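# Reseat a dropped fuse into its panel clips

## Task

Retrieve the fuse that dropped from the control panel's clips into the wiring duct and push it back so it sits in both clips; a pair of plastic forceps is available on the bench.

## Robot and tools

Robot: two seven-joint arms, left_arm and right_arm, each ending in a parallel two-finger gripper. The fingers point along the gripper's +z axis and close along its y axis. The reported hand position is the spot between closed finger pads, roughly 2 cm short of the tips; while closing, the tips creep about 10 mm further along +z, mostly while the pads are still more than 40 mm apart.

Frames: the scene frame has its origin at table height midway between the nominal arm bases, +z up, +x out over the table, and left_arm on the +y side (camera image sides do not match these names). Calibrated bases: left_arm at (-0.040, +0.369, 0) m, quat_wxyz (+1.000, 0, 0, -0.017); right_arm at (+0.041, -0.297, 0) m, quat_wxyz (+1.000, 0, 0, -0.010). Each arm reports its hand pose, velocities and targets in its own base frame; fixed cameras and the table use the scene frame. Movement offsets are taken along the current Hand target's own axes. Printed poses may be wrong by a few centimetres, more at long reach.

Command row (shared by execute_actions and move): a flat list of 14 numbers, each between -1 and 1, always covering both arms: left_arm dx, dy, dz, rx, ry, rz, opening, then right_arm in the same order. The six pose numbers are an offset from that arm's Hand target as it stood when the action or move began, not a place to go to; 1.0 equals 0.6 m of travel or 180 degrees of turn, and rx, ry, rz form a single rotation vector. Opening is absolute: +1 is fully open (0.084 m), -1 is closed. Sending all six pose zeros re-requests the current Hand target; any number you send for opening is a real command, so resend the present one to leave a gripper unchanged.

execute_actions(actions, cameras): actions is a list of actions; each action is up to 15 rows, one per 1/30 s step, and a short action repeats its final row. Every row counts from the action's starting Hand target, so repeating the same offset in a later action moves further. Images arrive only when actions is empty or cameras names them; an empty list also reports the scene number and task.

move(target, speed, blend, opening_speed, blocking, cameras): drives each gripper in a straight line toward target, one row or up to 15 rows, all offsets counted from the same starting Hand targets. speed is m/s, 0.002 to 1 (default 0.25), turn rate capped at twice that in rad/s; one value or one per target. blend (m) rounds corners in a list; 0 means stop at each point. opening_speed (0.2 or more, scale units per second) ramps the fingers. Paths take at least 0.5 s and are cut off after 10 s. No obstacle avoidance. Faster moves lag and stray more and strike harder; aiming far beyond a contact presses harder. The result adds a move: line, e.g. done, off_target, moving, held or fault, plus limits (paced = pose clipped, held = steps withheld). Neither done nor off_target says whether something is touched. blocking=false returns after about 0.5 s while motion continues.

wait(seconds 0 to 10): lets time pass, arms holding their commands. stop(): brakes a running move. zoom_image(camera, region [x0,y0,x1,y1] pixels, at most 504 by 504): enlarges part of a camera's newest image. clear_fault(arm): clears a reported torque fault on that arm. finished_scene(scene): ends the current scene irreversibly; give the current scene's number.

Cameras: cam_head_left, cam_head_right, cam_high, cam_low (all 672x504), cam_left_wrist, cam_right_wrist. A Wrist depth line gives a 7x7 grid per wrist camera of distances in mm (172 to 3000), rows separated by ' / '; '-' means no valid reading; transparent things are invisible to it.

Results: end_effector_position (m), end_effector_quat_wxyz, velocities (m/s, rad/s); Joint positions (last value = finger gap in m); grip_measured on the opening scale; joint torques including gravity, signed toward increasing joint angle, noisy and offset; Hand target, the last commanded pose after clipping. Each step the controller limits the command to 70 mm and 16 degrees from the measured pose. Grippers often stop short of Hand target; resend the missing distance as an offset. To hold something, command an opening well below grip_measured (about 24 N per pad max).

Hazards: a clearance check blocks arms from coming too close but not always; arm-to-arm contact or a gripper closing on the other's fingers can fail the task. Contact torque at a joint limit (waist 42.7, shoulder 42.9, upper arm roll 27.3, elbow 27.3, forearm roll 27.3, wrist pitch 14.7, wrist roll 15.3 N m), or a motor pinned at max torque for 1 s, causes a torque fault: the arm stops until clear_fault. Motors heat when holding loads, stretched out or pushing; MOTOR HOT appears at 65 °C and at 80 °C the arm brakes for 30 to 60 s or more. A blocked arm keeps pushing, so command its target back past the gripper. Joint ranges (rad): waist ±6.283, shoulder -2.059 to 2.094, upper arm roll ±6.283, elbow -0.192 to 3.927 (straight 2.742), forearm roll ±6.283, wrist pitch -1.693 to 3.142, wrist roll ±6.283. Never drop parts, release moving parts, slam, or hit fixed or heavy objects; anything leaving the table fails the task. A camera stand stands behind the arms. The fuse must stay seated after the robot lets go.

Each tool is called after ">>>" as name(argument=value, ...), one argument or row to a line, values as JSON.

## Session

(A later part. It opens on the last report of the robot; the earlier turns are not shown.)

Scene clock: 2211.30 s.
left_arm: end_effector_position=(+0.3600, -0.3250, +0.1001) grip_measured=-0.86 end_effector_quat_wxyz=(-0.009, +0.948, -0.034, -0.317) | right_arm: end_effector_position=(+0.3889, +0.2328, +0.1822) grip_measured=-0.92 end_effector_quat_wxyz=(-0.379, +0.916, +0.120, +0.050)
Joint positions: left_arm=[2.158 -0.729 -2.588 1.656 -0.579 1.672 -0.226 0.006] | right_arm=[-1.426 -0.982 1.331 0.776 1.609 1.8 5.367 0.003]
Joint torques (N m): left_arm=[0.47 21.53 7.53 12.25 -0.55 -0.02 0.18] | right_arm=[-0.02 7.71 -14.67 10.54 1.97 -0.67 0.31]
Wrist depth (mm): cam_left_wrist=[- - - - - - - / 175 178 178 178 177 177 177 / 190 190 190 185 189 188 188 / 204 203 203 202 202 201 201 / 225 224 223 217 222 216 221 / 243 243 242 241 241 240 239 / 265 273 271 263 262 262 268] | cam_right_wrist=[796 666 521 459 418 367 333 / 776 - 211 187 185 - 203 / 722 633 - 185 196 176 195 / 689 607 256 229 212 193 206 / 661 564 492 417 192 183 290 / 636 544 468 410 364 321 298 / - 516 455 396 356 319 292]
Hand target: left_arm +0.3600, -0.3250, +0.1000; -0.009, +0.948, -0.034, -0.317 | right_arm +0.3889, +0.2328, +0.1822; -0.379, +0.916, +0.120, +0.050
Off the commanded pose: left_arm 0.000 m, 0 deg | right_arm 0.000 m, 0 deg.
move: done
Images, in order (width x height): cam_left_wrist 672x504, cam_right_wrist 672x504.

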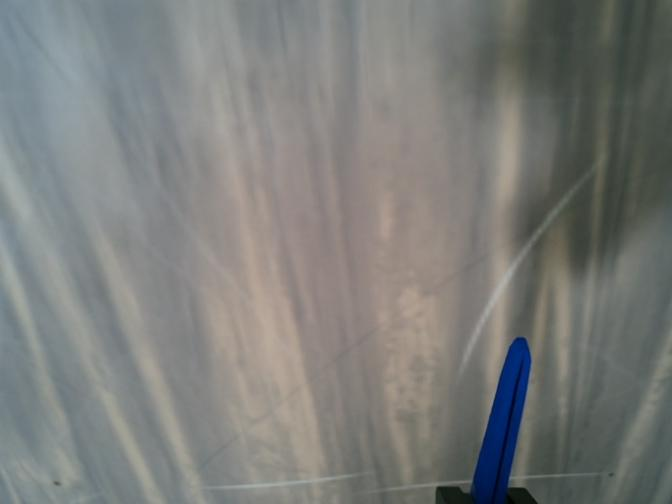

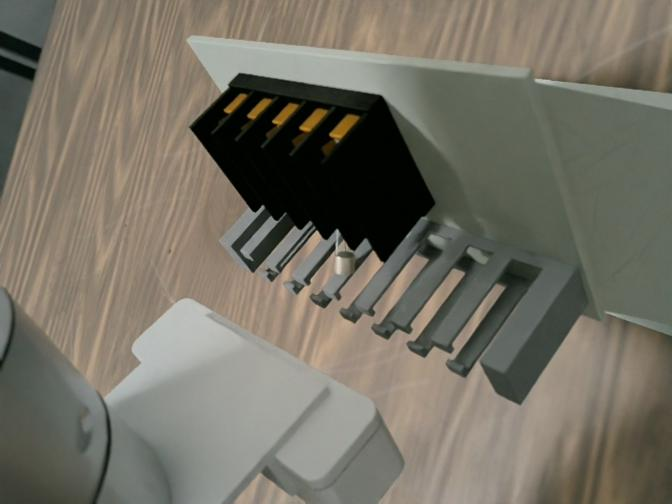

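>>> move(
  target=[0.0622,0,0.0826,0,0,0,-0.84, 0,0,0,0,0,0,-0.9],
  speed=0.06,
  cameras=["cam_left_wrist"],
)

>>> move(
  target=[0.005,0,0.0066,0,0,0,-0.84, 0,0,0,0,0,0,-0.9],
  speed=0.02,
  cameras=["cam_left_wrist"],
)

Scene clock: 2217.30 s.
left_arm: end_effector_position=(+0.3600, -0.3253, +0.0380) grip_measured=-0.86 end_effector_quat_wxyz=(-0.009, +0.948, -0.034, -0.317) | right_arm: end_effector_position=(+0.3889, +0.2328, +0.1822) grip_measured=-0.92 end_effector_quat_wxyz=(-0.379, +0.916, +0.120, +0.050)
Joint positions: left_arm=[2.168 -0.828 -2.615 1.633 -0.62 1.567 -0.182 0.006] | right_arm=[-1.426 -0.982 1.331 0.776 1.609 1.8 5.367 0.003]
Joint torques (N m): left_arm=[0.62 22.5 8.12 11.43 -0.58 -0.18 0.25] | right_arm=[0.04 7.85 -14.75 10.68 1.87 -0.7 0.3]
Wrist depth (mm): cam_left_wrist=[- - - - - - - / - - - - - - - / - - - - - - - / - - - - - - - / - - - - - - - / - - - - - - - / 176 - 175 174 - - 172] | cam_right_wrist=[791 664 522 459 418 368 333 / 766 - 211 187 185 - 202 / - - - 185 196 176 195 / - - 256 229 212 193 206 / - - 486 416 192 183 290 / - - 444 406 364 320 298 / - - - 382 355 319 292]
Hand target: left_arm +0.3600, -0.3253, +0.0380; -0.009, +0.948, -0.034, -0.317 | right_arm +0.3889, +0.2328, +0.1822; -0.379, +0.916, +0.120, +0.050
Off the commanded pose: left_arm 0.000 m, 0 deg | right_arm 0.000 m, 0 deg.
move: done
Images, in order (width x height): cam_left_wrist 672x504.

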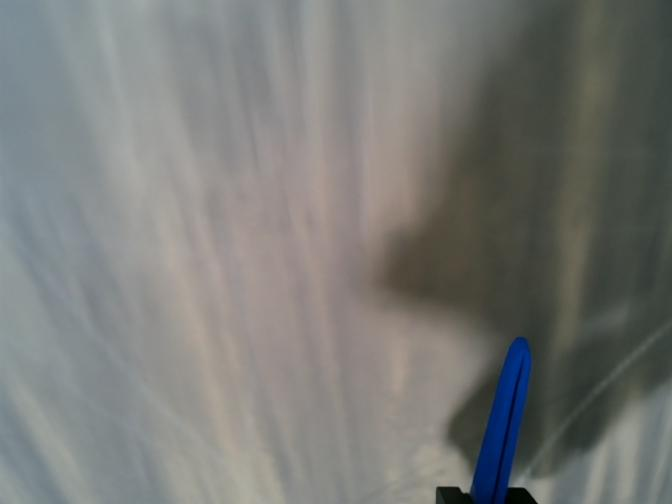

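Scene clock: 2218.00 s.
left_arm: end_effector_position=(+0.3601, -0.3253, +0.0331) grip_measured=-0.86 end_effector_quat_wxyz=(-0.009, +0.948, -0.034, -0.317) | right_arm: end_effector_position=(+0.3889, +0.2328, +0.1822) grip_measured=-0.92 end_effector_quat_wxyz=(-0.379, +0.916, +0.120, +0.050)
Joint positions: left_arm=[2.17 -0.837 -2.618 1.633 -0.623 1.559 -0.179 0.006] | right_arm=[-1.426 -0.982 1.331 0.776 1.609 1.8 5.367 0.003]
Joint torques (N m): left_arm=[0.67 21.71 8.12 11.46 -0.42 -0.31 0.25] | right_arm=[0.14 7.98 -14.69 10.67 1.91 -0.66 0.28]
Wrist depth (mm): cam_left_wrist=[- - - - - - - / - - - - - - - / - - - - - - - / - - - - - - - / - - - - - - - / - - - - - - - / - - - - - - -] | cam_right_wrist=[793 664 522 460 418 368 334 / 777 - 211 187 185 - 203 / - - - 185 196 176 195 / - - 256 229 212 193 206 / - - - 416 192 183 290 / - - - 406 364 321 298 / - - - 213 356 319 293]
Hand target: left_arm +0.3601, -0.3253, +0.0330; -0.009, +0.948, -0.034, -0.317 | right_arm +0.3889, +0.2328, +0.1822; -0.379, +0.916, +0.120, +0.050
Off the commanded pose: left_arm 0.000 m, 0 deg | right_arm 0.000 m, 0 deg.
move: done
Images, in order (width x height): cam_left_wrist 672x504.

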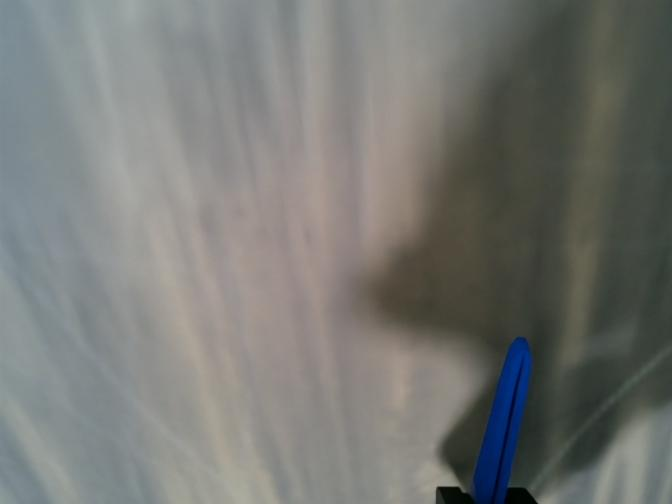

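>>> move(
  target=[0.0025,0,0.0033,0,0,0,-0.84, 0,0,0,0,0,0,-0.9],
  speed=0.02,
  cameras=["cam_left_wrist"],
)

>>> move(
  target=[0,0,0,0,0,0,-0.6, 0,0,0,0,0,0,-0.9],
  speed=0.02,
  opening_speed=0.25,
  cameras=["cam_left_wrist"],
)

Scene clock: 2222.93 s.
left_arm: end_effector_position=(+0.3601, -0.3253, +0.0306) grip_measured=-0.86 end_effector_quat_wxyz=(-0.009, +0.948, -0.034, -0.317) | right_arm: end_effector_position=(+0.3889, +0.2328, +0.1822) grip_measured=-0.92 end_effector_quat_wxyz=(-0.379, +0.916, +0.120, +0.050)
Joint positions: left_arm=[2.17 -0.841 -2.619 1.633 -0.625 1.555 -0.177 0.006] | right_arm=[-1.426 -0.982 1.331 0.776 1.609 1.8 5.367 0.003]
Joint torques (N m): left_arm=[0.75 22.49 7.93 11.49 -0.64 -0.26 0.3] | right_arm=[0.05 7.88 -14.69 10.71 1.82 -0.62 0.21]
Wrist depth (mm): cam_left_wrist=[- - - - - - - / - - - - - - - / - - - - - - - / - - - - - - - / - - - - - - - / - - - - - - - / - - - - - - -] | cam_right_wrist=[792 665 522 459 418 368 333 / 779 - 211 187 185 - 203 / - - - 185 196 176 195 / - - 256 229 212 193 206 / - - - 416 192 182 290 / - - - 405 365 321 298 / - - - 208 357 319 293]
Hand target: left_arm +0.3601, -0.3253, +0.0306; -0.009, +0.948, -0.034, -0.317 | right_arm +0.3889, +0.2328, +0.1822; -0.379, +0.916, +0.120, +0.050
Off the commanded pose: left_arm 0.000 m, 0 deg | right_arm 0.000 m, 0 deg.
move: done
Images, in order (width x height): cam_left_wrist 672x504.

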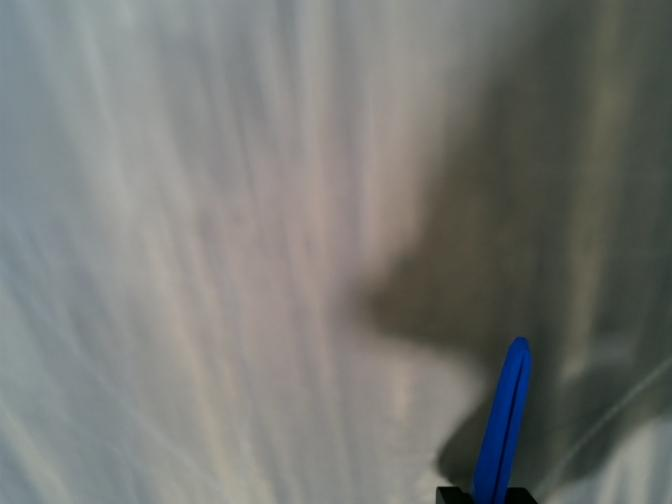

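Scene clock: 2224.10 s.
left_arm: end_effector_position=(+0.3601, -0.3253, +0.0306) grip_measured=-0.62 end_effector_quat_wxyz=(-0.009, +0.948, -0.034, -0.317) | right_arm: end_effector_position=(+0.3889, +0.2328, +0.1822) grip_measured=-0.92 end_effector_quat_wxyz=(-0.379, +0.916, +0.120, +0.050)
Joint positions: left_arm=[2.17 -0.841 -2.619 1.633 -0.625 1.555 -0.177 0.017] | right_arm=[-1.426 -0.982 1.331 0.776 1.609 1.8 5.367 0.003]
Joint torques (N m): left_arm=[0.47 22.19 8.11 11.4 -0.37 -0.3 0.15] | right_arm=[0.23 7.64 -14.57 10.7 1.93 -0.64 0.27]
Wrist depth (mm): cam_left_wrist=[- - - - - - - / - - - - - - - / - - - - - - - / - - - - - - - / - - - - - - - / - - - - - - - / - - - - - - -] | cam_right_wrist=[789 664 521 460 418 367 333 / 778 - 211 187 185 - 203 / - - - 185 196 176 195 / - - 256 229 212 193 206 / - - - 416 192 183 290 / - - - 406 365 321 298 / - - - 208 355 319 292]
Hand target: left_arm +0.3601, -0.3253, +0.0306; -0.009, +0.948, -0.034, -0.317 | right_arm +0.3889, +0.2328, +0.1822; -0.379, +0.916, +0.120, +0.050
Off the commanded pose: left_arm 0.000 m, 0 deg | right_arm 0.000 m, 0 deg.
move: done
Images, in order (width x height): cam_left_wrist 672x504.

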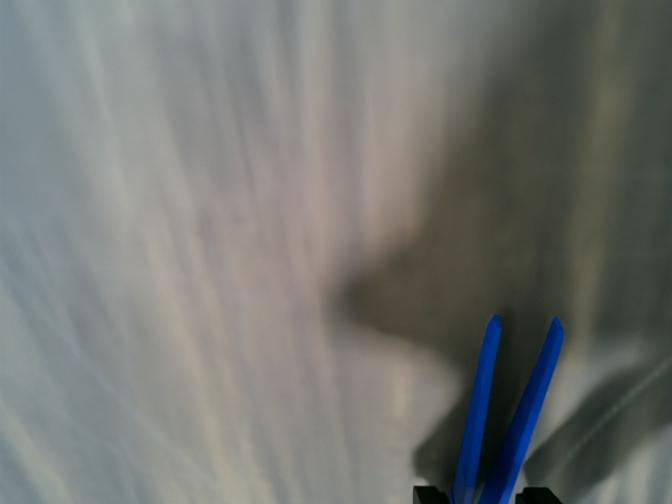

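>>> move(
  target=[
    [0,0,0,0,0,0,-0.3, 0,0,0,0,0,0,-0.9],
    [-0.035,0,-0.0465,0,0,0,-0.3, 0,0,0,0,0,0,-0.9],
    [-0.1137,-0.001,-0.1232,0,0.2889,0,-0.3, 0,0,0,0,0,0,-0.9],
  ],
  speed=[0.08,0.08,0.2],
  blend=[0,0.01,0],
  cameras=["cam_left_wrist"],
)

Scene clock: 2238.97 s.
left_arm: end_effector_position=(+0.3501, -0.3235, +0.1306) grip_measured=-0.32 end_effector_quat_wxyz=(+0.007, +0.991, -0.034, +0.131) | right_arm: end_effector_position=(+0.3889, +0.2328, +0.1822) grip_measured=-0.92 end_effector_quat_wxyz=(-0.379, +0.916, +0.120, +0.050)
Joint positions: left_arm=[1.483 -0.051 -2.276 0.787 0.245 0.566 -0.923 0.03] | right_arm=[-1.426 -0.982 1.331 0.776 1.609 1.8 5.367 0.003]
Joint torques (N m): left_arm=[-0.61 9.84 1.3 12.97 0.2 -1.73 -0.02] | right_arm=[-0.17 7.83 -14.47 10.84 1.9 -0.63 0.16]
Wrist depth (mm): cam_left_wrist=[315 315 312 311 311 311 316 / 303 303 303 303 304 304 303 / 295 295 295 295 295 296 295 / 285 285 284 285 284 285 284 / 277 277 277 277 277 277 278 / 267 267 268 267 268 268 268 / 261 261 261 261 261 261 261] | cam_right_wrist=[793 667 522 459 417 367 333 / 781 - 211 187 185 - 203 / 723 631 - 185 196 176 196 / 692 608 256 229 212 193 206 / 662 565 493 416 192 183 290 / 644 544 468 409 364 321 298 / 627 521 454 396 356 319 293]
Hand target: left_arm +0.3501, -0.3235, +0.1306; +0.007, +0.991, -0.034, +0.131 | right_arm +0.3889, +0.2328, +0.1822; -0.379, +0.916, +0.120, +0.050
Off the commanded pose: left_arm 0.000 m, 0 deg | right_arm 0.000 m, 0 deg.
move: done
Images, in order (width x height): cam_left_wrist 672x504.

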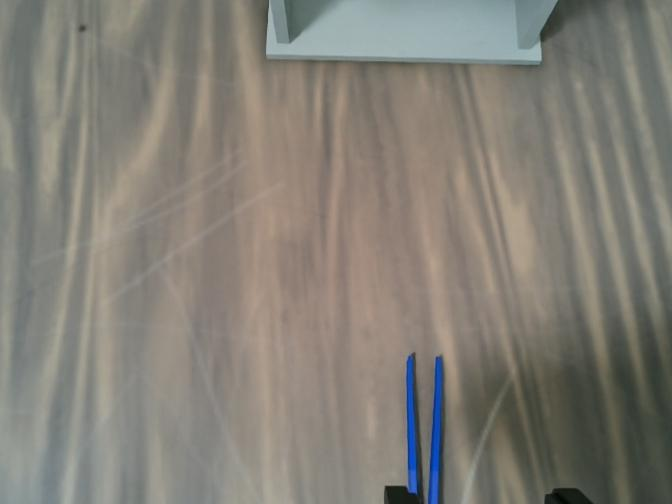

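>>> move(
  target=[-0.0747,0.0012,0.1612,-0.0032,0,0.0118,-0.3, 0,0,0,0,0,0,-0.9],
  speed=0.1,
  cameras=["cam_left_wrist"],
)

>>> move(
  target=[0,0,0,0,0,0,-0.76, 0,0,0,0,0,0,-0.9],
  speed=0.03,
  opening_speed=0.4,
  cameras=["cam_left_wrist"],
)

>>> move(
  target=[0,0,0,0,0,0,-0.78, 0,0,0,0,0,0,-0.9],
  speed=0.03,
  opening_speed=0.4,
  cameras=["cam_left_wrist"],
)

Scene clock: 2254.53 s.
left_arm: end_effector_position=(+0.3319, -0.3235, +0.0256) grip_measured=-0.32 end_effector_quat_wxyz=(+0.010, +0.990, -0.053, +0.131) | right_arm: end_effector_position=(+0.3889, +0.2328, +0.1822) grip_measured=-0.92 end_effector_quat_wxyz=(-0.379, +0.916, +0.120, +0.050)
Joint positions: left_arm=[1.626 -0.341 -2.483 0.689 -0.099 0.226 -0.703 0.03] | right_arm=[-1.426 -0.982 1.331 0.776 1.609 1.8 5.367 0.003]
Joint torques (N m): left_arm=[0.76 12.75 4.67 10.05 -0.51 -1.86 0.3] | right_arm=[0 7.86 -14.66 10.71 1.91 -0.65 0.26]
Wrist depth (mm): cam_left_wrist=[195 196 196 196 196 196 196 / 188 188 188 188 188 188 188 / 183 183 183 183 183 183 183 / 176 176 176 176 176 176 177 / 173 - 173 173 173 173 173 / - - - - - - - / - - - - - - -] | cam_right_wrist=[791 667 521 459 418 367 332 / 781 - 211 187 185 - 202 / 721 630 - 185 196 176 195 / 691 608 256 229 212 193 206 / 661 566 491 416 192 183 290 / 644 545 468 410 364 321 298 / 627 520 455 396 356 319 293]
Hand target: left_arm +0.3319, -0.3235, +0.0256; +0.010, +0.990, -0.053, +0.131 | right_arm +0.3889, +0.2328, +0.1822; -0.379, +0.916, +0.120, +0.050
Off the commanded pose: left_arm 0.000 m, 0 deg | right_arm 0.000 m, 0 deg.
move: done
Images, in order (width x height): cam_left_wrist 672x504.

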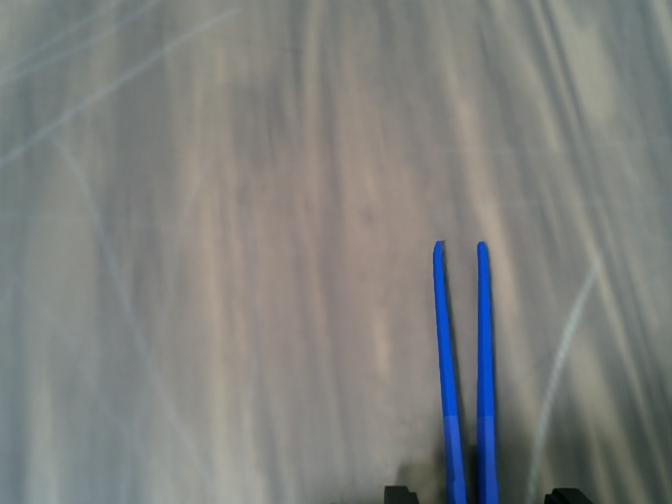

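Scene clock: 2255.90 s.
left_arm: end_effector_position=(+0.3319, -0.3235, +0.0256) grip_measured=-0.78 end_effector_quat_wxyz=(+0.010, +0.990, -0.053, +0.131) | right_arm: end_effector_position=(+0.3889, +0.2328, +0.1822) grip_measured=-0.92 end_effector_quat_wxyz=(-0.379, +0.916, +0.120, +0.050)
Joint positions: left_arm=[1.626 -0.341 -2.483 0.689 -0.099 0.226 -0.703 0.01] | right_arm=[-1.426 -0.982 1.331 0.776 1.609 1.8 5.367 0.003]
Joint torques (N m): left_arm=[0.57 12.73 4.68 10.09 -0.55 -1.86 0.29] | right_arm=[0.19 7.89 -14.75 10.96 1.9 -0.6 0.18]
Wrist depth (mm): cam_left_wrist=[195 195 196 196 196 196 196 / 188 188 188 188 188 188 188 / 183 183 183 183 183 183 183 / 176 176 176 176 176 176 176 / 173 - 173 173 173 173 173 / - - - - - - - / - - - - - - -] | cam_right_wrist=[793 665 522 459 417 368 333 / 781 - 211 187 185 - 203 / 719 633 - 185 196 176 195 / 689 609 256 229 212 193 206 / 664 563 491 416 192 182 290 / 643 545 467 410 364 320 298 / 626 522 454 396 356 319 292]
Hand target: left_arm +0.3319, -0.3235, +0.0256; +0.010, +0.990, -0.053, +0.131 | right_arm +0.3889, +0.2328, +0.1822; -0.379, +0.916, +0.120, +0.050
Off the commanded pose: left_arm 0.000 m, 0 deg | right_arm 0.000 m, 0 deg.
move: done
Images, in order (width x height): cam_left_wrist 672x504.

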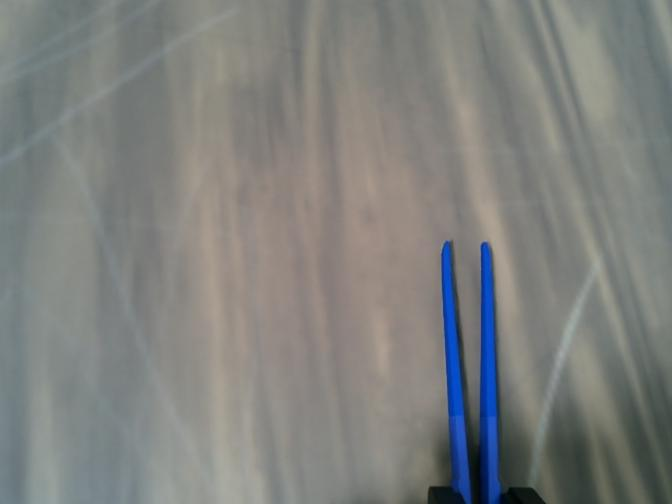

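Scene clock: 2256.40 s.
left_arm: end_effector_position=(+0.3319, -0.3235, +0.0256) grip_measured=-0.80 end_effector_quat_wxyz=(+0.010, +0.990, -0.053, +0.131) | right_arm: end_effector_position=(+0.3889, +0.2328, +0.1822) grip_measured=-0.92 end_effector_quat_wxyz=(-0.379, +0.916, +0.120, +0.050)
Joint positions: left_arm=[1.626 -0.341 -2.483 0.689 -0.099 0.226 -0.703 0.009] | right_arm=[-1.426 -0.982 1.331 0.776 1.609 1.8 5.367 0.003]
Joint torques (N m): left_arm=[0.74 12.84 4.7 10.12 -0.59 -1.67 0.28] | right_arm=[-0.12 7.94 -14.66 10.75 1.89 -0.62 0.18]
Wrist depth (mm): cam_left_wrist=[195 195 195 196 196 196 196 / 188 188 188 188 188 188 188 / 183 183 183 183 183 183 183 / 176 176 176 176 176 176 176 / 173 - 173 173 173 173 173 / - - - - - - - / - - - - - - -] | cam_right_wrist=[794 665 523 458 417 368 333 / 776 - 211 187 185 - 202 / 720 632 - 185 196 176 195 / 691 607 256 229 212 193 206 / 660 565 492 416 192 182 290 / 644 546 467 409 364 321 298 / 627 522 454 396 356 319 292]
Hand target: left_arm +0.3319, -0.3235, +0.0256; +0.010, +0.990, -0.053, +0.131 | right_arm +0.3889, +0.2328, +0.1822; -0.379, +0.916, +0.120, +0.050
Off the commanded pose: left_arm 0.000 m, 0 deg | right_arm 0.000 m, 0 deg.
move: done
Images, in order (width x height): cam_left_wrist 672x504.

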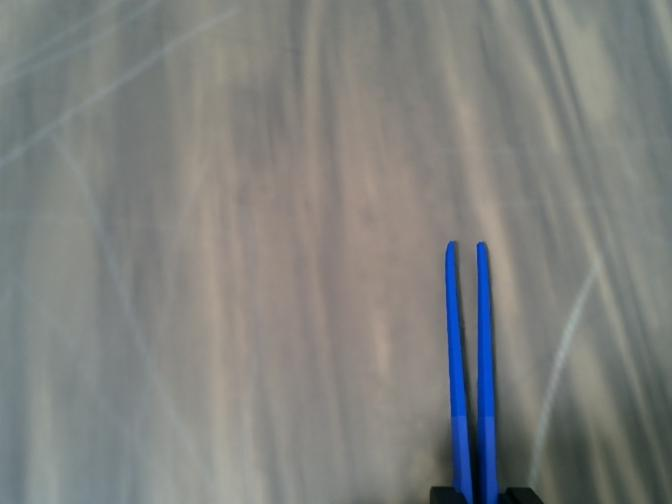

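>>> move(
  target=[
    [0,0,0,0,0,0,-0.84, 0,0,0,0,0,0,-0.9],
    [0.0521,0.001,-0.1932,0,0,0,-0.84, 0,0,0,0,0,0,-0.9],
    [0.2431,-0.0145,-0.3014,0.0002,-0.1555,-0.0122,-0.84, 0,0,0,0,0,0,-0.9],
  ],
  speed=[0.05,0.15,0.15],
  blend=[0,0.02,0],
  cameras=["cam_left_wrist","cam_right_wrist"],
)

Scene clock: 2282.67 s.
left_arm: end_effector_position=(+0.4262, -0.3239, +0.2381) grip_measured=-0.86 end_effector_quat_wxyz=(-0.001, +0.993, -0.035, -0.113) | right_arm: end_effector_position=(+0.3889, +0.2328, +0.1822) grip_measured=-0.92 end_effector_quat_wxyz=(-0.379, +0.916, +0.120, +0.050)
Joint positions: left_arm=[1.928 -0.504 -2.317 1.685 -0.443 1.558 -0.287 0.006] | right_arm=[-1.426 -0.982 1.331 0.776 1.609 1.8 5.367 0.003]
Joint torques (N m): left_arm=[0.61 17.76 8.25 13.52 -0.46 -1.06 0.19] | right_arm=[-0.2 7.96 -14.61 10.92 1.93 -0.53 0.19]
Wrist depth (mm): cam_left_wrist=[335 335 197 199 329 226 200 / 342 342 341 341 341 340 340 / 352 350 351 350 350 349 347 / 358 357 357 357 357 357 356 / 368 369 368 367 367 367 366 / 377 376 376 376 374 374 373 / 387 387 384 383 383 382 384] | cam_right_wrist=[789 666 522 459 419 368 333 / 778 - 211 187 185 - 203 / 722 633 - 185 196 176 195 / 691 609 256 229 212 193 206 / 660 564 492 416 192 182 290 / 643 545 462 409 364 321 298 / 611 498 455 395 356 319 293]
Hand target: left_arm +0.4262, -0.3239, +0.2381; -0.001, +0.993, -0.035, -0.113 | right_arm +0.3889, +0.2328, +0.1822; -0.379, +0.916, +0.120, +0.050
Off the commanded pose: left_arm 0.000 m, 0 deg | right_arm 0.000 m, 0 deg.
move: done
Images, in order (width x height): cam_left_wrist 672x504, cam_right_wrist 672x504.

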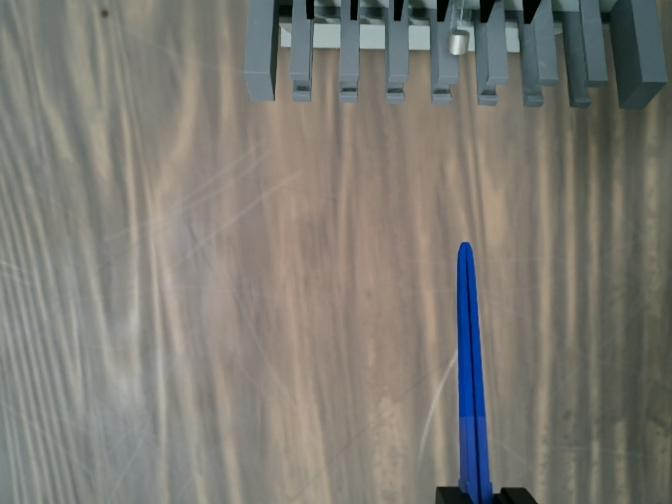

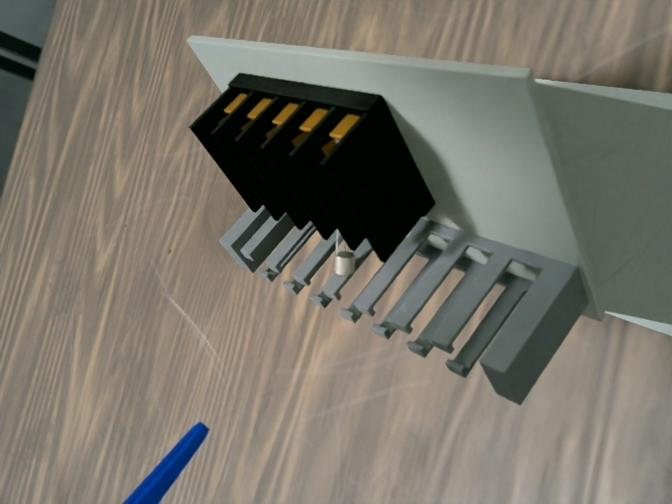

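>>> move(
  target=[0.0955,0.0018,0.0227,0,0,0,-0.84, 0,0,0,0,0,0,-0.9],
  speed=0.08,
  cameras=[],
)

>>> move(
  target=[0,0,0,0,0,0,-0.778, 0,0,0,0,0,0,-0.9],
  speed=0.03,
  opening_speed=0.2,
  cameras=["cam_right_wrist","cam_left_wrist"],
)

>>> zoom_image(
  camera="cam_left_wrist",
  region=[380, 180, 560, 340],
)

>>> zoom_image(
  camera="cam_right_wrist",
  region=[260, 200, 420, 330],
)

Scene clock: 2295.67 s.
left_arm: end_effector_position=(+0.4788, -0.3288, +0.2120) grip_measured=-0.86 end_effector_quat_wxyz=(-0.001, +0.993, -0.035, -0.113) | right_arm: end_effector_position=(+0.3889, +0.2328, +0.1822) grip_measured=-0.92 end_effector_quat_wxyz=(-0.379, +0.916, +0.120, +0.050)
Joint positions: left_arm=[2.104 -0.702 -2.37 1.916 -0.533 1.611 -0.233 0.006] | right_arm=[-1.426 -0.982 1.331 0.776 1.609 1.8 5.367 0.003]
Joint torques (N m): left_arm=[0.62 21.05 9.7 12.9 -0.37 -0.92 0.13] | right_arm=[-0.13 8.02 -14.72 10.88 1.77 -0.54 0.15]
Wrist depth (mm): cam_left_wrist=[- - - - - - - / 317 - - - - - 174 / 325 - - - 326 324 187 / 332 331 189 181 181 181 181 / 341 341 340 340 340 339 339 / 348 348 347 347 347 346 346 / 359 358 356 357 354 354 356] | cam_right_wrist=[792 666 520 458 418 368 333 / 782 - 211 187 185 - 202 / 721 631 - 185 196 177 195 / 691 608 256 225 212 193 206 / 659 593 491 405 192 183 290 / - 524 445 408 364 320 298 / - 182 445 396 356 319 293]
Hand target: left_arm +0.4788, -0.3288, +0.2120; -0.001, +0.993, -0.035, -0.113 | right_arm +0.3889, +0.2328, +0.1822; -0.379, +0.916, +0.120, +0.050
Off the commanded pose: left_arm 0.000 m, 0 deg | right_arm 0.000 m, 0 deg.
move: done
No camera images: "cameras" was empty.

Scene clock: 2296.20 s.
left_arm: end_effector_position=(+0.4788, -0.3288, +0.2120) grip_measured=-0.80 end_effector_quat_wxyz=(-0.001, +0.993, -0.035, -0.113) | right_arm: end_effector_position=(+0.3889, +0.2328, +0.1822) grip_measured=-0.92 end_effector_quat_wxyz=(-0.379, +0.916, +0.120, +0.050)
Joint positions: left_arm=[2.104 -0.702 -2.37 1.916 -0.533 1.611 -0.233 0.009] | right_arm=[-1.426 -0.982 1.331 0.776 1.609 1.8 5.367 0.003]
Joint torques (N m): left_arm=[0.74 21.59 9.73 12.72 -0.24 -0.99 -0.09] | right_arm=[-0.06 7.7 -14.68 10.71 1.91 -0.69 0.26]
Wrist depth (mm): cam_left_wrist=[- - - - - - - / 316 - - - - - 174 / 324 - - - 326 324 187 / 332 331 189 181 181 181 182 / 341 340 340 338 339 339 338 / 348 348 348 347 346 347 345 / 358 359 356 354 354 354 357] | cam_right_wrist=[791 667 521 461 418 368 334 / 778 - 211 187 185 - 203 / 719 632 - 185 196 176 195 / 700 - 256 229 212 193 206 / 690 563 194 416 192 182 290 / - 546 444 409 364 321 298 / - 180 445 396 356 319 293]
Hand target: left_arm +0.4788, -0.3288, +0.2120; -0.001, +0.993, -0.035, -0.113 | right_arm +0.3889, +0.2328, +0.1822; -0.379, +0.916, +0.120, +0.050
Off the commanded pose: left_arm 0.000 m, 0 deg | right_arm 0.000 m, 0 deg.
move: done
Images, in order (width x height): cam_left_wrist 672x504, cam_right_wrist 672x504.

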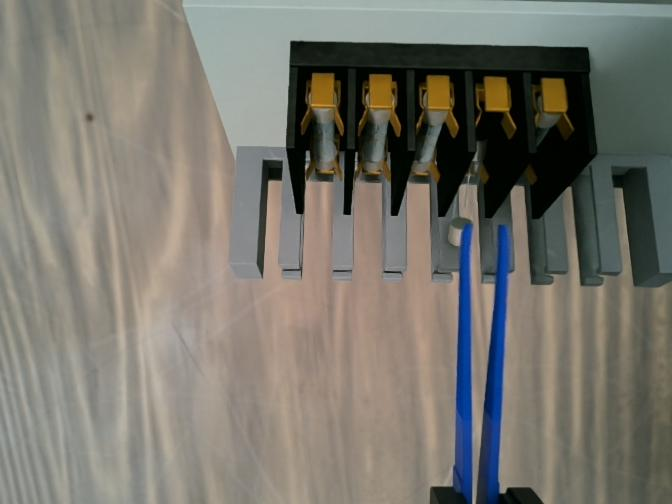

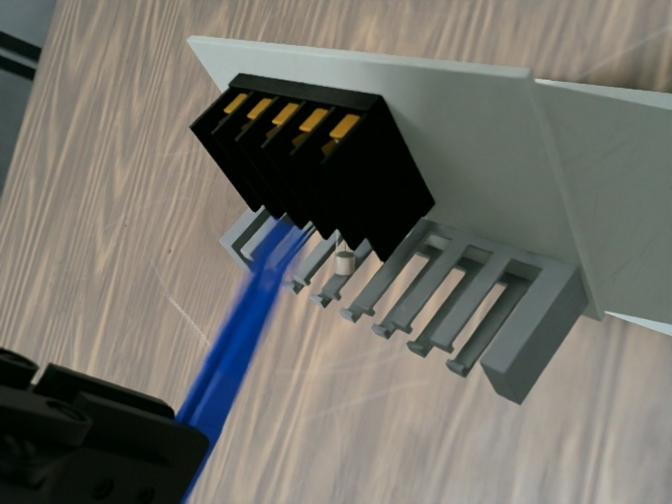

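Scaled by 2.800 from the camera's 672x504 image, which has a finer 960x720 frame.

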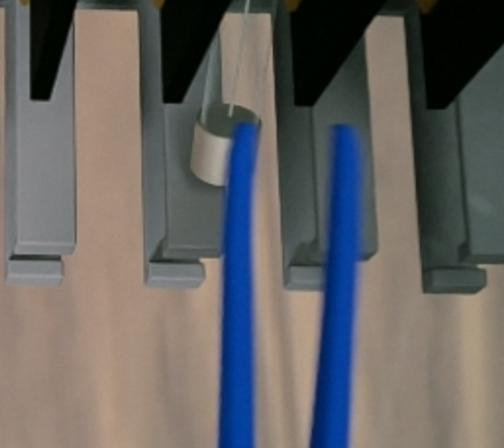

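Scaled by 3.150 from the camera's 672x504 image, which has a finer 960x720 frame.

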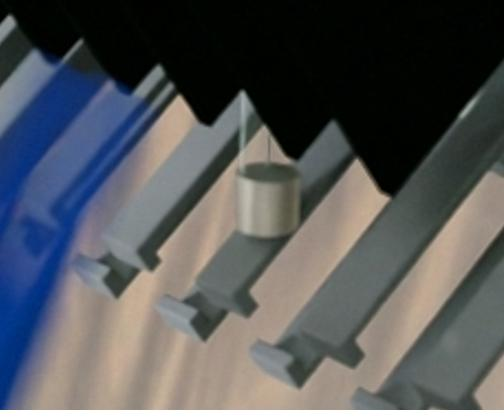

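>>> move(
  target=[0,0,0,0,0,0,-0.86, 0,0,0,0,0,0,-0.9],
  speed=0.03,
  cameras=["cam_right_wrist","cam_left_wrist"],
)

Scene clock: 2299.93 s.
left_arm: end_effector_position=(+0.4788, -0.3288, +0.2120) grip_measured=-0.88 end_effector_quat_wxyz=(-0.001, +0.993, -0.035, -0.113) | right_arm: end_effector_position=(+0.3889, +0.2328, +0.1822) grip_measured=-0.92 end_effector_quat_wxyz=(-0.379, +0.916, +0.120, +0.050)
Joint positions: left_arm=[2.104 -0.702 -2.37 1.916 -0.533 1.611 -0.233 0.005] | right_arm=[-1.426 -0.982 1.331 0.776 1.609 1.8 5.367 0.003]
Joint torques (N m): left_arm=[0.59 21.49 9.97 12.67 -0.18 -1.12 -0.03] | right_arm=[-0.11 8.13 -14.74 10.89 1.87 -0.68 0.19]
Wrist depth (mm): cam_left_wrist=[- - - - - - - / 316 - - - - - 174 / 325 - - - 326 324 187 / 331 332 189 181 181 181 181 / 342 341 340 340 340 339 339 / 348 348 347 347 347 347 346 / 358 357 357 355 355 355 356] | cam_right_wrist=[794 666 522 458 418 368 334 / 778 - 211 187 185 - 202 / 721 629 - 185 196 176 195 / 689 608 256 229 212 193 206 / 662 563 491 416 192 182 291 / - 526 468 409 364 320 296 / - 182 454 396 355 319 293]
Hand target: left_arm +0.4788, -0.3288, +0.2120; -0.001, +0.993, -0.035, -0.113 | right_arm +0.3889, +0.2328, +0.1822; -0.379, +0.916, +0.120, +0.050
Off the commanded pose: left_arm 0.000 m, 0 deg | right_arm 0.000 m, 0 deg.
move: done
Images, in order (width x height): cam_left_wrist 672x504, cam_right_wrist 672x504.

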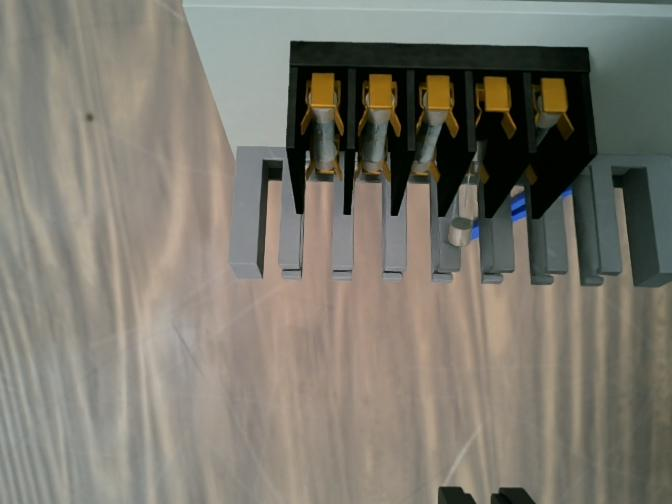

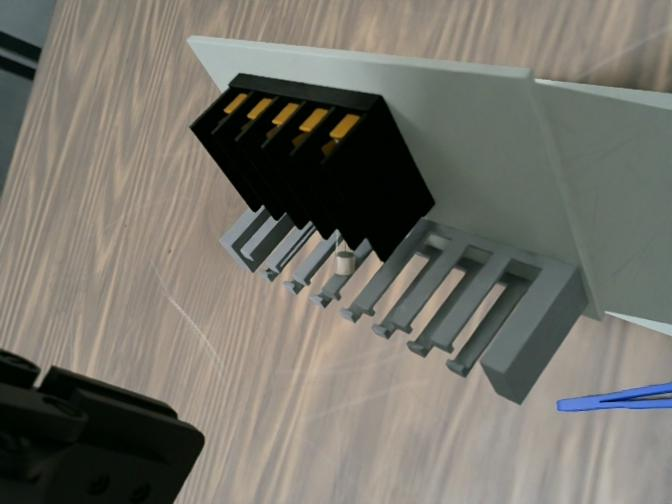

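>>> move(
  target=[-0.15,0,-0.04,0,0,0,-0.5, -0.1,-0.1,-0.1,0,0,0,-0.5],
  speed=0.15,
  cameras=["cam_right_wrist","cam_left_wrist","cam_head_right","cam_low"],
)

Scene clock: 2352.97 s.
left_arm: end_effector_position=(+0.3967, -0.3228, +0.2555) grip_measured=-0.52 end_effector_quat_wxyz=(-0.001, +0.993, -0.035, -0.113) | right_arm: end_effector_position=(+0.3155, +0.2205, +0.2547) grip_measured=-0.52 end_effector_quat_wxyz=(-0.379, +0.916, +0.120, +0.050)
Joint positions: left_arm=[1.836 -0.393 -2.295 1.593 -0.383 1.546 -0.345 0.021] | right_arm=[-1.167 -1.071 0.947 0.637 1.442 1.956 5.466 0.021]
Joint torques (N m): left_arm=[-0.73 16.06 7.43 13.61 -0.23 -1.11 0.02] | right_arm=[0.61 5.28 -12.6 12.33 1.65 -0.38 0.26]
Wrist depth (mm): cam_left_wrist=[352 351 352 351 350 349 351 / 359 359 359 357 358 358 357 / 367 368 367 367 367 366 366 / 376 375 376 376 374 373 374 / 387 387 386 385 384 384 384 / 396 394 395 393 393 393 392 / 407 407 403 402 402 403 404] | cam_right_wrist=[2538 796 676 - 268 249 241 / 2595 776 652 587 312 276 257 / 2604 747 624 548 484 439 374 / 848 720 606 533 471 426 388 / 815 696 588 524 468 417 381 / 209 617 565 511 454 408 372 / - 185 530 493 444 397 365]
Hand target: left_arm +0.3967, -0.3228, +0.2555; -0.001, +0.993, -0.035, -0.113 | right_arm +0.3155, +0.2205, +0.2547; -0.379, +0.916, +0.120, +0.050
Off the commanded pose: left_arm 0.000 m, 0 deg | right_arm 0.000 m, 0 deg.
move: done
Images, in order (width x height): cam_head_right 672x504, cam_low 672x504, cam_left_wrist 672x504, cam_right_wrist 672x504.

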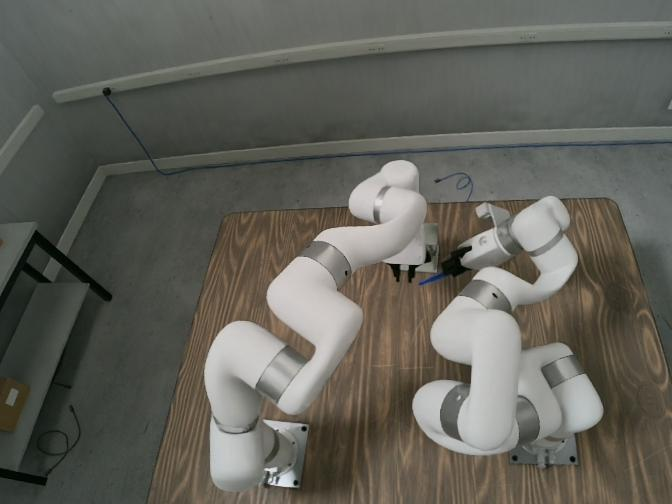

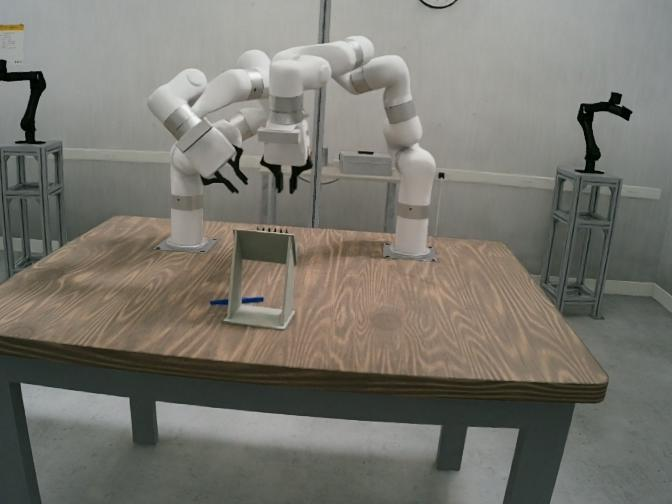

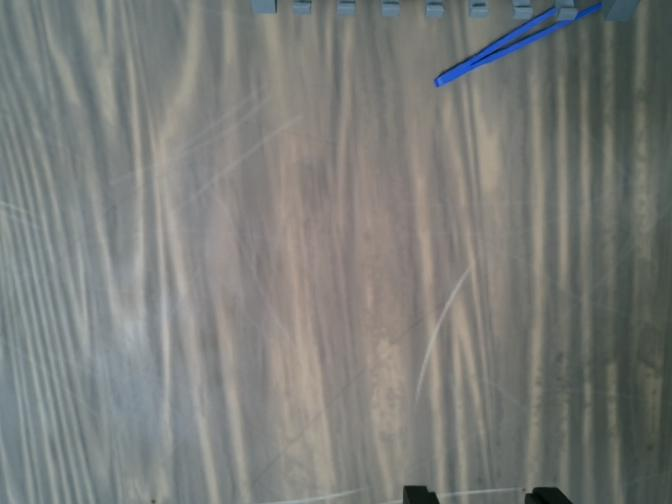

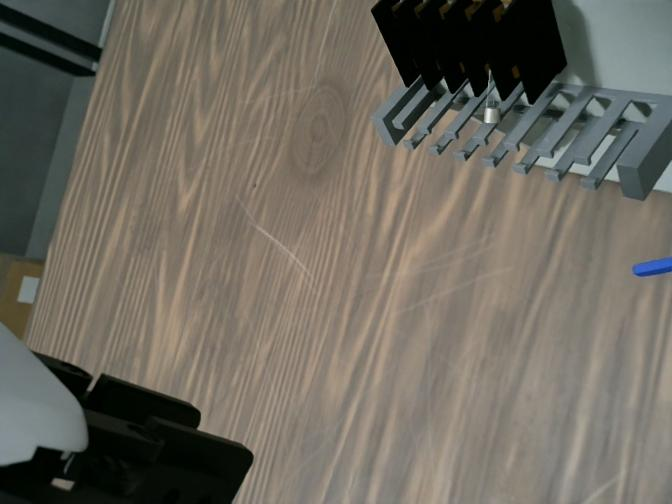

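>>> move(
  target=[
    [0,0,0,0,0,0,-0.4, 0.0709,0.4040,-0.4310,-0.0433,-0.1496,-0.4015,-0.5],
    [0.0718,0.2242,-0.0058,0.1084,-0.0617,0.3098,-0.4, 0.0709,0.4040,-0.4310,-0.0433,-0.1496,-0.4015,-0.5],
    [0.2792,0.1405,0.1170,0.1084,-0.0617,0.3098,-0.4, 0.0709,0.4040,-0.4310,-0.0433,-0.1496,-0.4015,-0.5],
  ],
  speed=[0.2,0.2,0.12],
  blend=[0.02,0.02,0],
  cameras=["cam_left_wrist","cam_head_left"],
)

Scene clock: 2395.73 s.
left_arm: end_effector_position=(+0.5377, -0.4312, +0.1710) grip_measured=-0.42 end_effector_quat_wxyz=(-0.096, +0.837, -0.539, -0.020) | right_arm: end_effector_position=(+0.4189, -0.1203, +0.2799) grip_measured=-0.52 end_effector_quat_wxyz=(-0.183, +0.679, +0.708, +0.069)
Joint positions: left_arm=[2.307 -1.181 -2.655 2.761 -0.26 1.674 0.5 0.026] | right_arm=[-2.378 -0.391 1.73 1.426 0.548 1.738 3.954 0.021]
Joint torques (N m): left_arm=[0.78 27.28 3.88 12.84 0.4 -1.16 0.07] | right_arm=[-0.73 8.41 -7.08 17.3 0.71 -0.72 0.06]
Wrist depth (mm): cam_left_wrist=[307 300 294 288 282 275 270 / 311 305 299 292 285 279 273 / 316 309 302 295 289 282 276 / 321 313 307 300 292 286 280 / 326 318 308 304 297 290 284 / 331 324 242 283 301 294 287 / 336 - 199 234 304 298 291] | cam_right_wrist=[579 562 550 539 522 508 496 / 550 535 523 509 497 488 475 / 521 508 498 486 477 466 455 / 499 488 479 467 459 450 440 / 480 468 461 450 443 434 424 / 459 449 442 432 425 416 409 / 440 431 423 415 409 400 394]
Hand target: left_arm +0.5377, -0.4312, +0.1710; -0.096, +0.837, -0.539, -0.020 (not the last commanded pose) | right_arm +0.4189, -0.1203, +0.2799; -0.183, +0.679, +0.708, +0.069
Tool commands: left_gripper/opening=-0.4 right_gripper/opening=-0.5
Off the commanded pose: left_arm 0.025 m, 19 deg | right_arm 0.000 m, 0 deg.
TORQUE FAULT: the external load on joint 4 (elbow) of the left arm reached its load limit, and that arm stopped. The contact can be on any part of that arm beyond that joint, not only on its tool. A torque fault puts only its own arm into a fault stop. That arm's remaining commands of this call were not run. The hold on joint 4 (elbow) of that arm was moved back by the arm itself, up to 3 degrees, as the stop began. That arm is still stopped at the end of this call. While its stop runs, that arm, its gripper or tool too, takes no new command.
CLEAR FAULT: the left arm stays stopped (state 4) until you call clear_fault(arm="left_arm").
End effector pose when the fault began: left_arm: position (+0.5363, -0.4189, +0.1522), quat_wxyz (-0.097, +0.841, -0.531, -0.044)
Joint positions when the fault began: left_arm=[2.307 -1.182 -2.655 2.709 -0.26 1.674 0.5 0.026]
elbow stopped short (left arm): the move would have taken joint 4 (elbow) straighter than the controller allows.
move: fault (left_arm); blend cut to 0 m at target 1; limits=paced
Images, in order (width x height): cam_head_left 672x504, cam_left_wrist 672x504.

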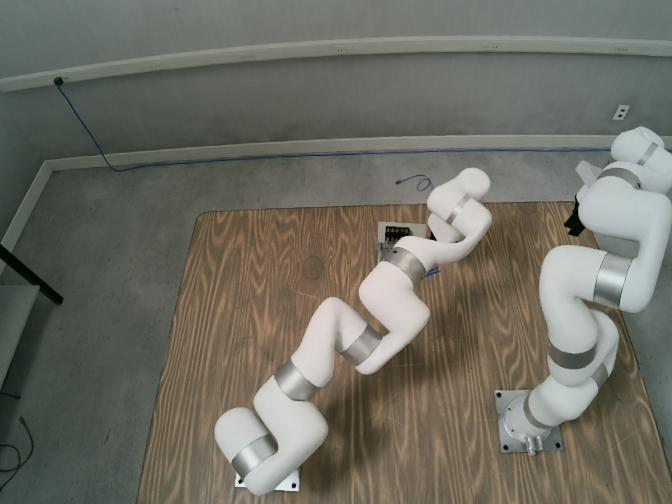

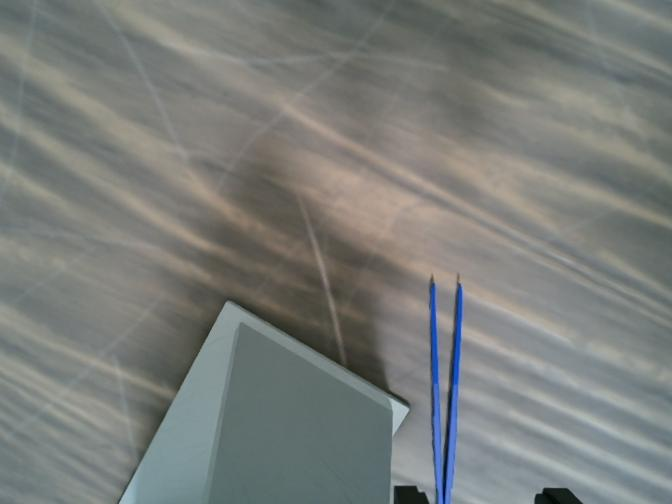

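>>> clear_fault(
  arm="left_arm",
)

>>> move(
  target=[0.0345,0.0454,-0.0963,0,0,0,-0.4, 0,0,0,0,0,0,-0.5],
  speed=0.08,
  cameras=["cam_left_wrist","cam_low","cam_head_left"],
)

Scene clock: 2404.57 s.
left_arm: end_effector_position=(+0.5377, -0.4312, +0.1709) grip_measured=-0.42 end_effector_quat_wxyz=(-0.096, +0.837, -0.539, -0.020) | right_arm: end_effector_position=(+0.4189, -0.1203, +0.2799) grip_measured=-0.52 end_effector_quat_wxyz=(-0.183, +0.679, +0.708, +0.069)
Joint positions: left_arm=[2.307 -1.182 -2.655 2.761 -0.26 1.674 0.5 0.026] | right_arm=[-2.378 -0.391 1.73 1.426 0.548 1.738 3.954 0.021]
Joint torques (N m): left_arm=[0.65 26.96 3.54 12.6 0.43 -1.32 0.1] | right_arm=[-0.11 8.67 -7.41 16.88 0.58 -0.81 -0.02]
Wrist depth (mm): cam_left_wrist=[307 301 294 288 282 275 270 / 312 305 298 292 286 279 273 / 316 309 303 296 289 282 276 / 321 313 307 300 293 286 279 / 326 318 308 303 297 290 283 / 331 324 242 282 300 294 286 / 336 - 199 233 303 297 291] | cam_right_wrist=[581 562 550 534 520 508 496 / 551 534 524 510 497 488 477 / 521 509 498 486 477 467 455 / 500 489 480 467 459 449 439 / 481 470 460 450 443 433 423 / 459 450 440 432 424 416 409 / 440 430 424 414 408 400 394]
Hand target: left_arm +0.5377, -0.4312, +0.1709; -0.096, +0.837, -0.539, -0.020 (not the last commanded pose) | right_arm +0.4189, -0.1203, +0.2799; -0.183, +0.679, +0.708, +0.069
Tool commands: left_gripper/opening=-0.4 right_gripper/opening=-0.5
Off the commanded pose: left_arm 0.025 m, 19 deg | right_arm 0.000 m, 0 deg.
TORQUE FAULT, CONTINUED: the left arm's stop, for the torque fault of joint 4 (elbow) that an earlier result reported, is over. The call counts as one of the actions that you can send in this scene. The hold on joint 4 (elbow) of that arm was moved back by the arm itself, up to 3 degrees, as the stop began. That arm's target is now where it stood when the stop ended, not its last command. That arm's gripper keeps its grip as last carried out, and that arm accepts commands again: back off and push less far.
CLEAR FAULT: your call cleared the left arm's torque fault. If a joint's load stays at its limit, that arm stops again at once.

Scene clock: 2406.00 s.
left_arm: end_effector_position=(+0.5170, -0.4705, +0.2207) grip_measured=-0.42 end_effector_quat_wxyz=(-0.087, +0.835, -0.543, +0.029) | right_arm: end_effector_position=(+0.4189, -0.1203, +0.2799) grip_measured=-0.52 end_effector_quat_wxyz=(-0.183, +0.679, +0.708, +0.069)
Joint positions: left_arm=[2.245 -1.101 -2.684 2.744 -0.226 1.646 0.447 0.026] | right_arm=[-2.378 -0.391 1.73 1.426 0.548 1.738 3.954 0.021]
Joint torques (N m): left_arm=[0.97 27.45 2.67 12.43 0.57 -1.64 -0.09] | right_arm=[-0.45 8.38 -7.31 17.08 0.65 -0.8 -0.08]
Wrist depth (mm): cam_left_wrist=[383 375 364 356 345 335 326 / 387 376 365 355 346 337 328 / 388 378 366 355 347 339 329 / 391 379 368 357 349 339 330 / 392 380 369 359 350 340 331 / 394 382 365 359 351 340 332 / 396 386 289 346 350 341 333] | cam_right_wrist=[579 564 551 536 522 508 498 / 548 535 523 510 497 488 476 / 522 508 499 485 476 466 455 / 502 489 479 467 459 449 438 / 481 470 461 450 443 433 424 / 459 449 441 432 425 417 409 / 440 431 424 415 408 400 394]
Hand target: left_arm +0.5176, -0.4712, +0.2210; -0.096, +0.837, -0.539, -0.020 | right_arm +0.4189, -0.1203, +0.2799; -0.183, +0.679, +0.708, +0.069
Off the commanded pose: left_arm 0.001 m, 6 deg | right_arm 0.000 m, 0 deg.
move: off_target (left_arm)
Images, in order (width x height): cam_head_left 672x504, cam_low 672x504, cam_left_wrist 672x504.

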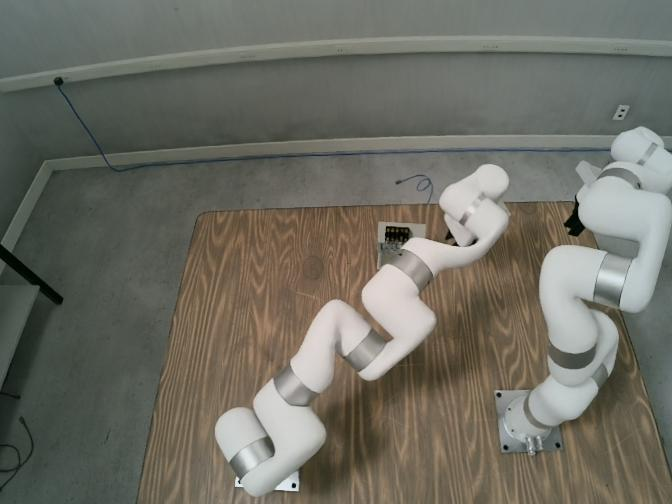

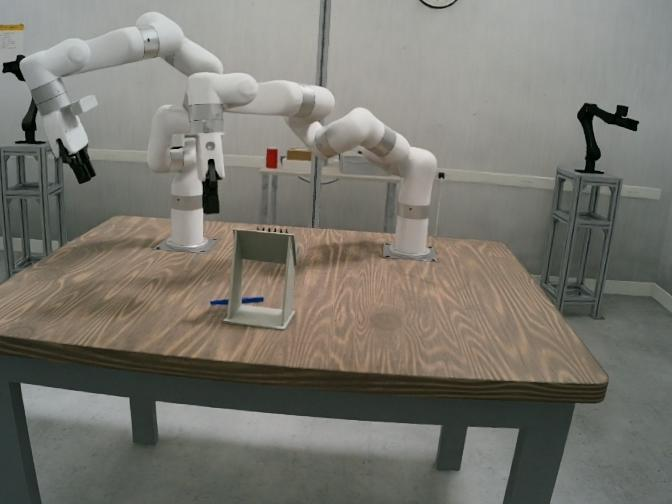

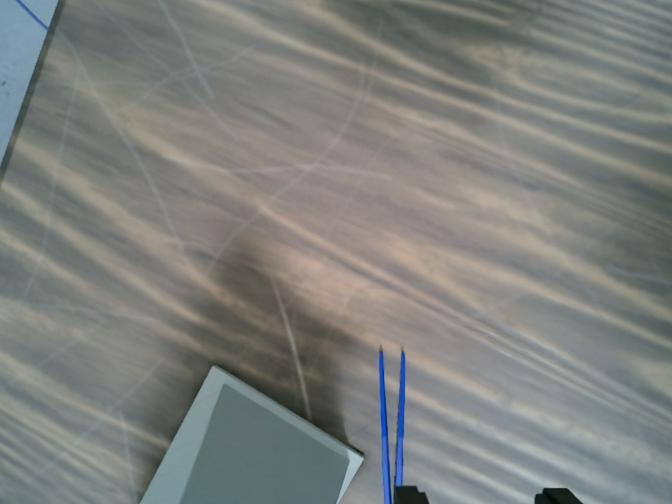

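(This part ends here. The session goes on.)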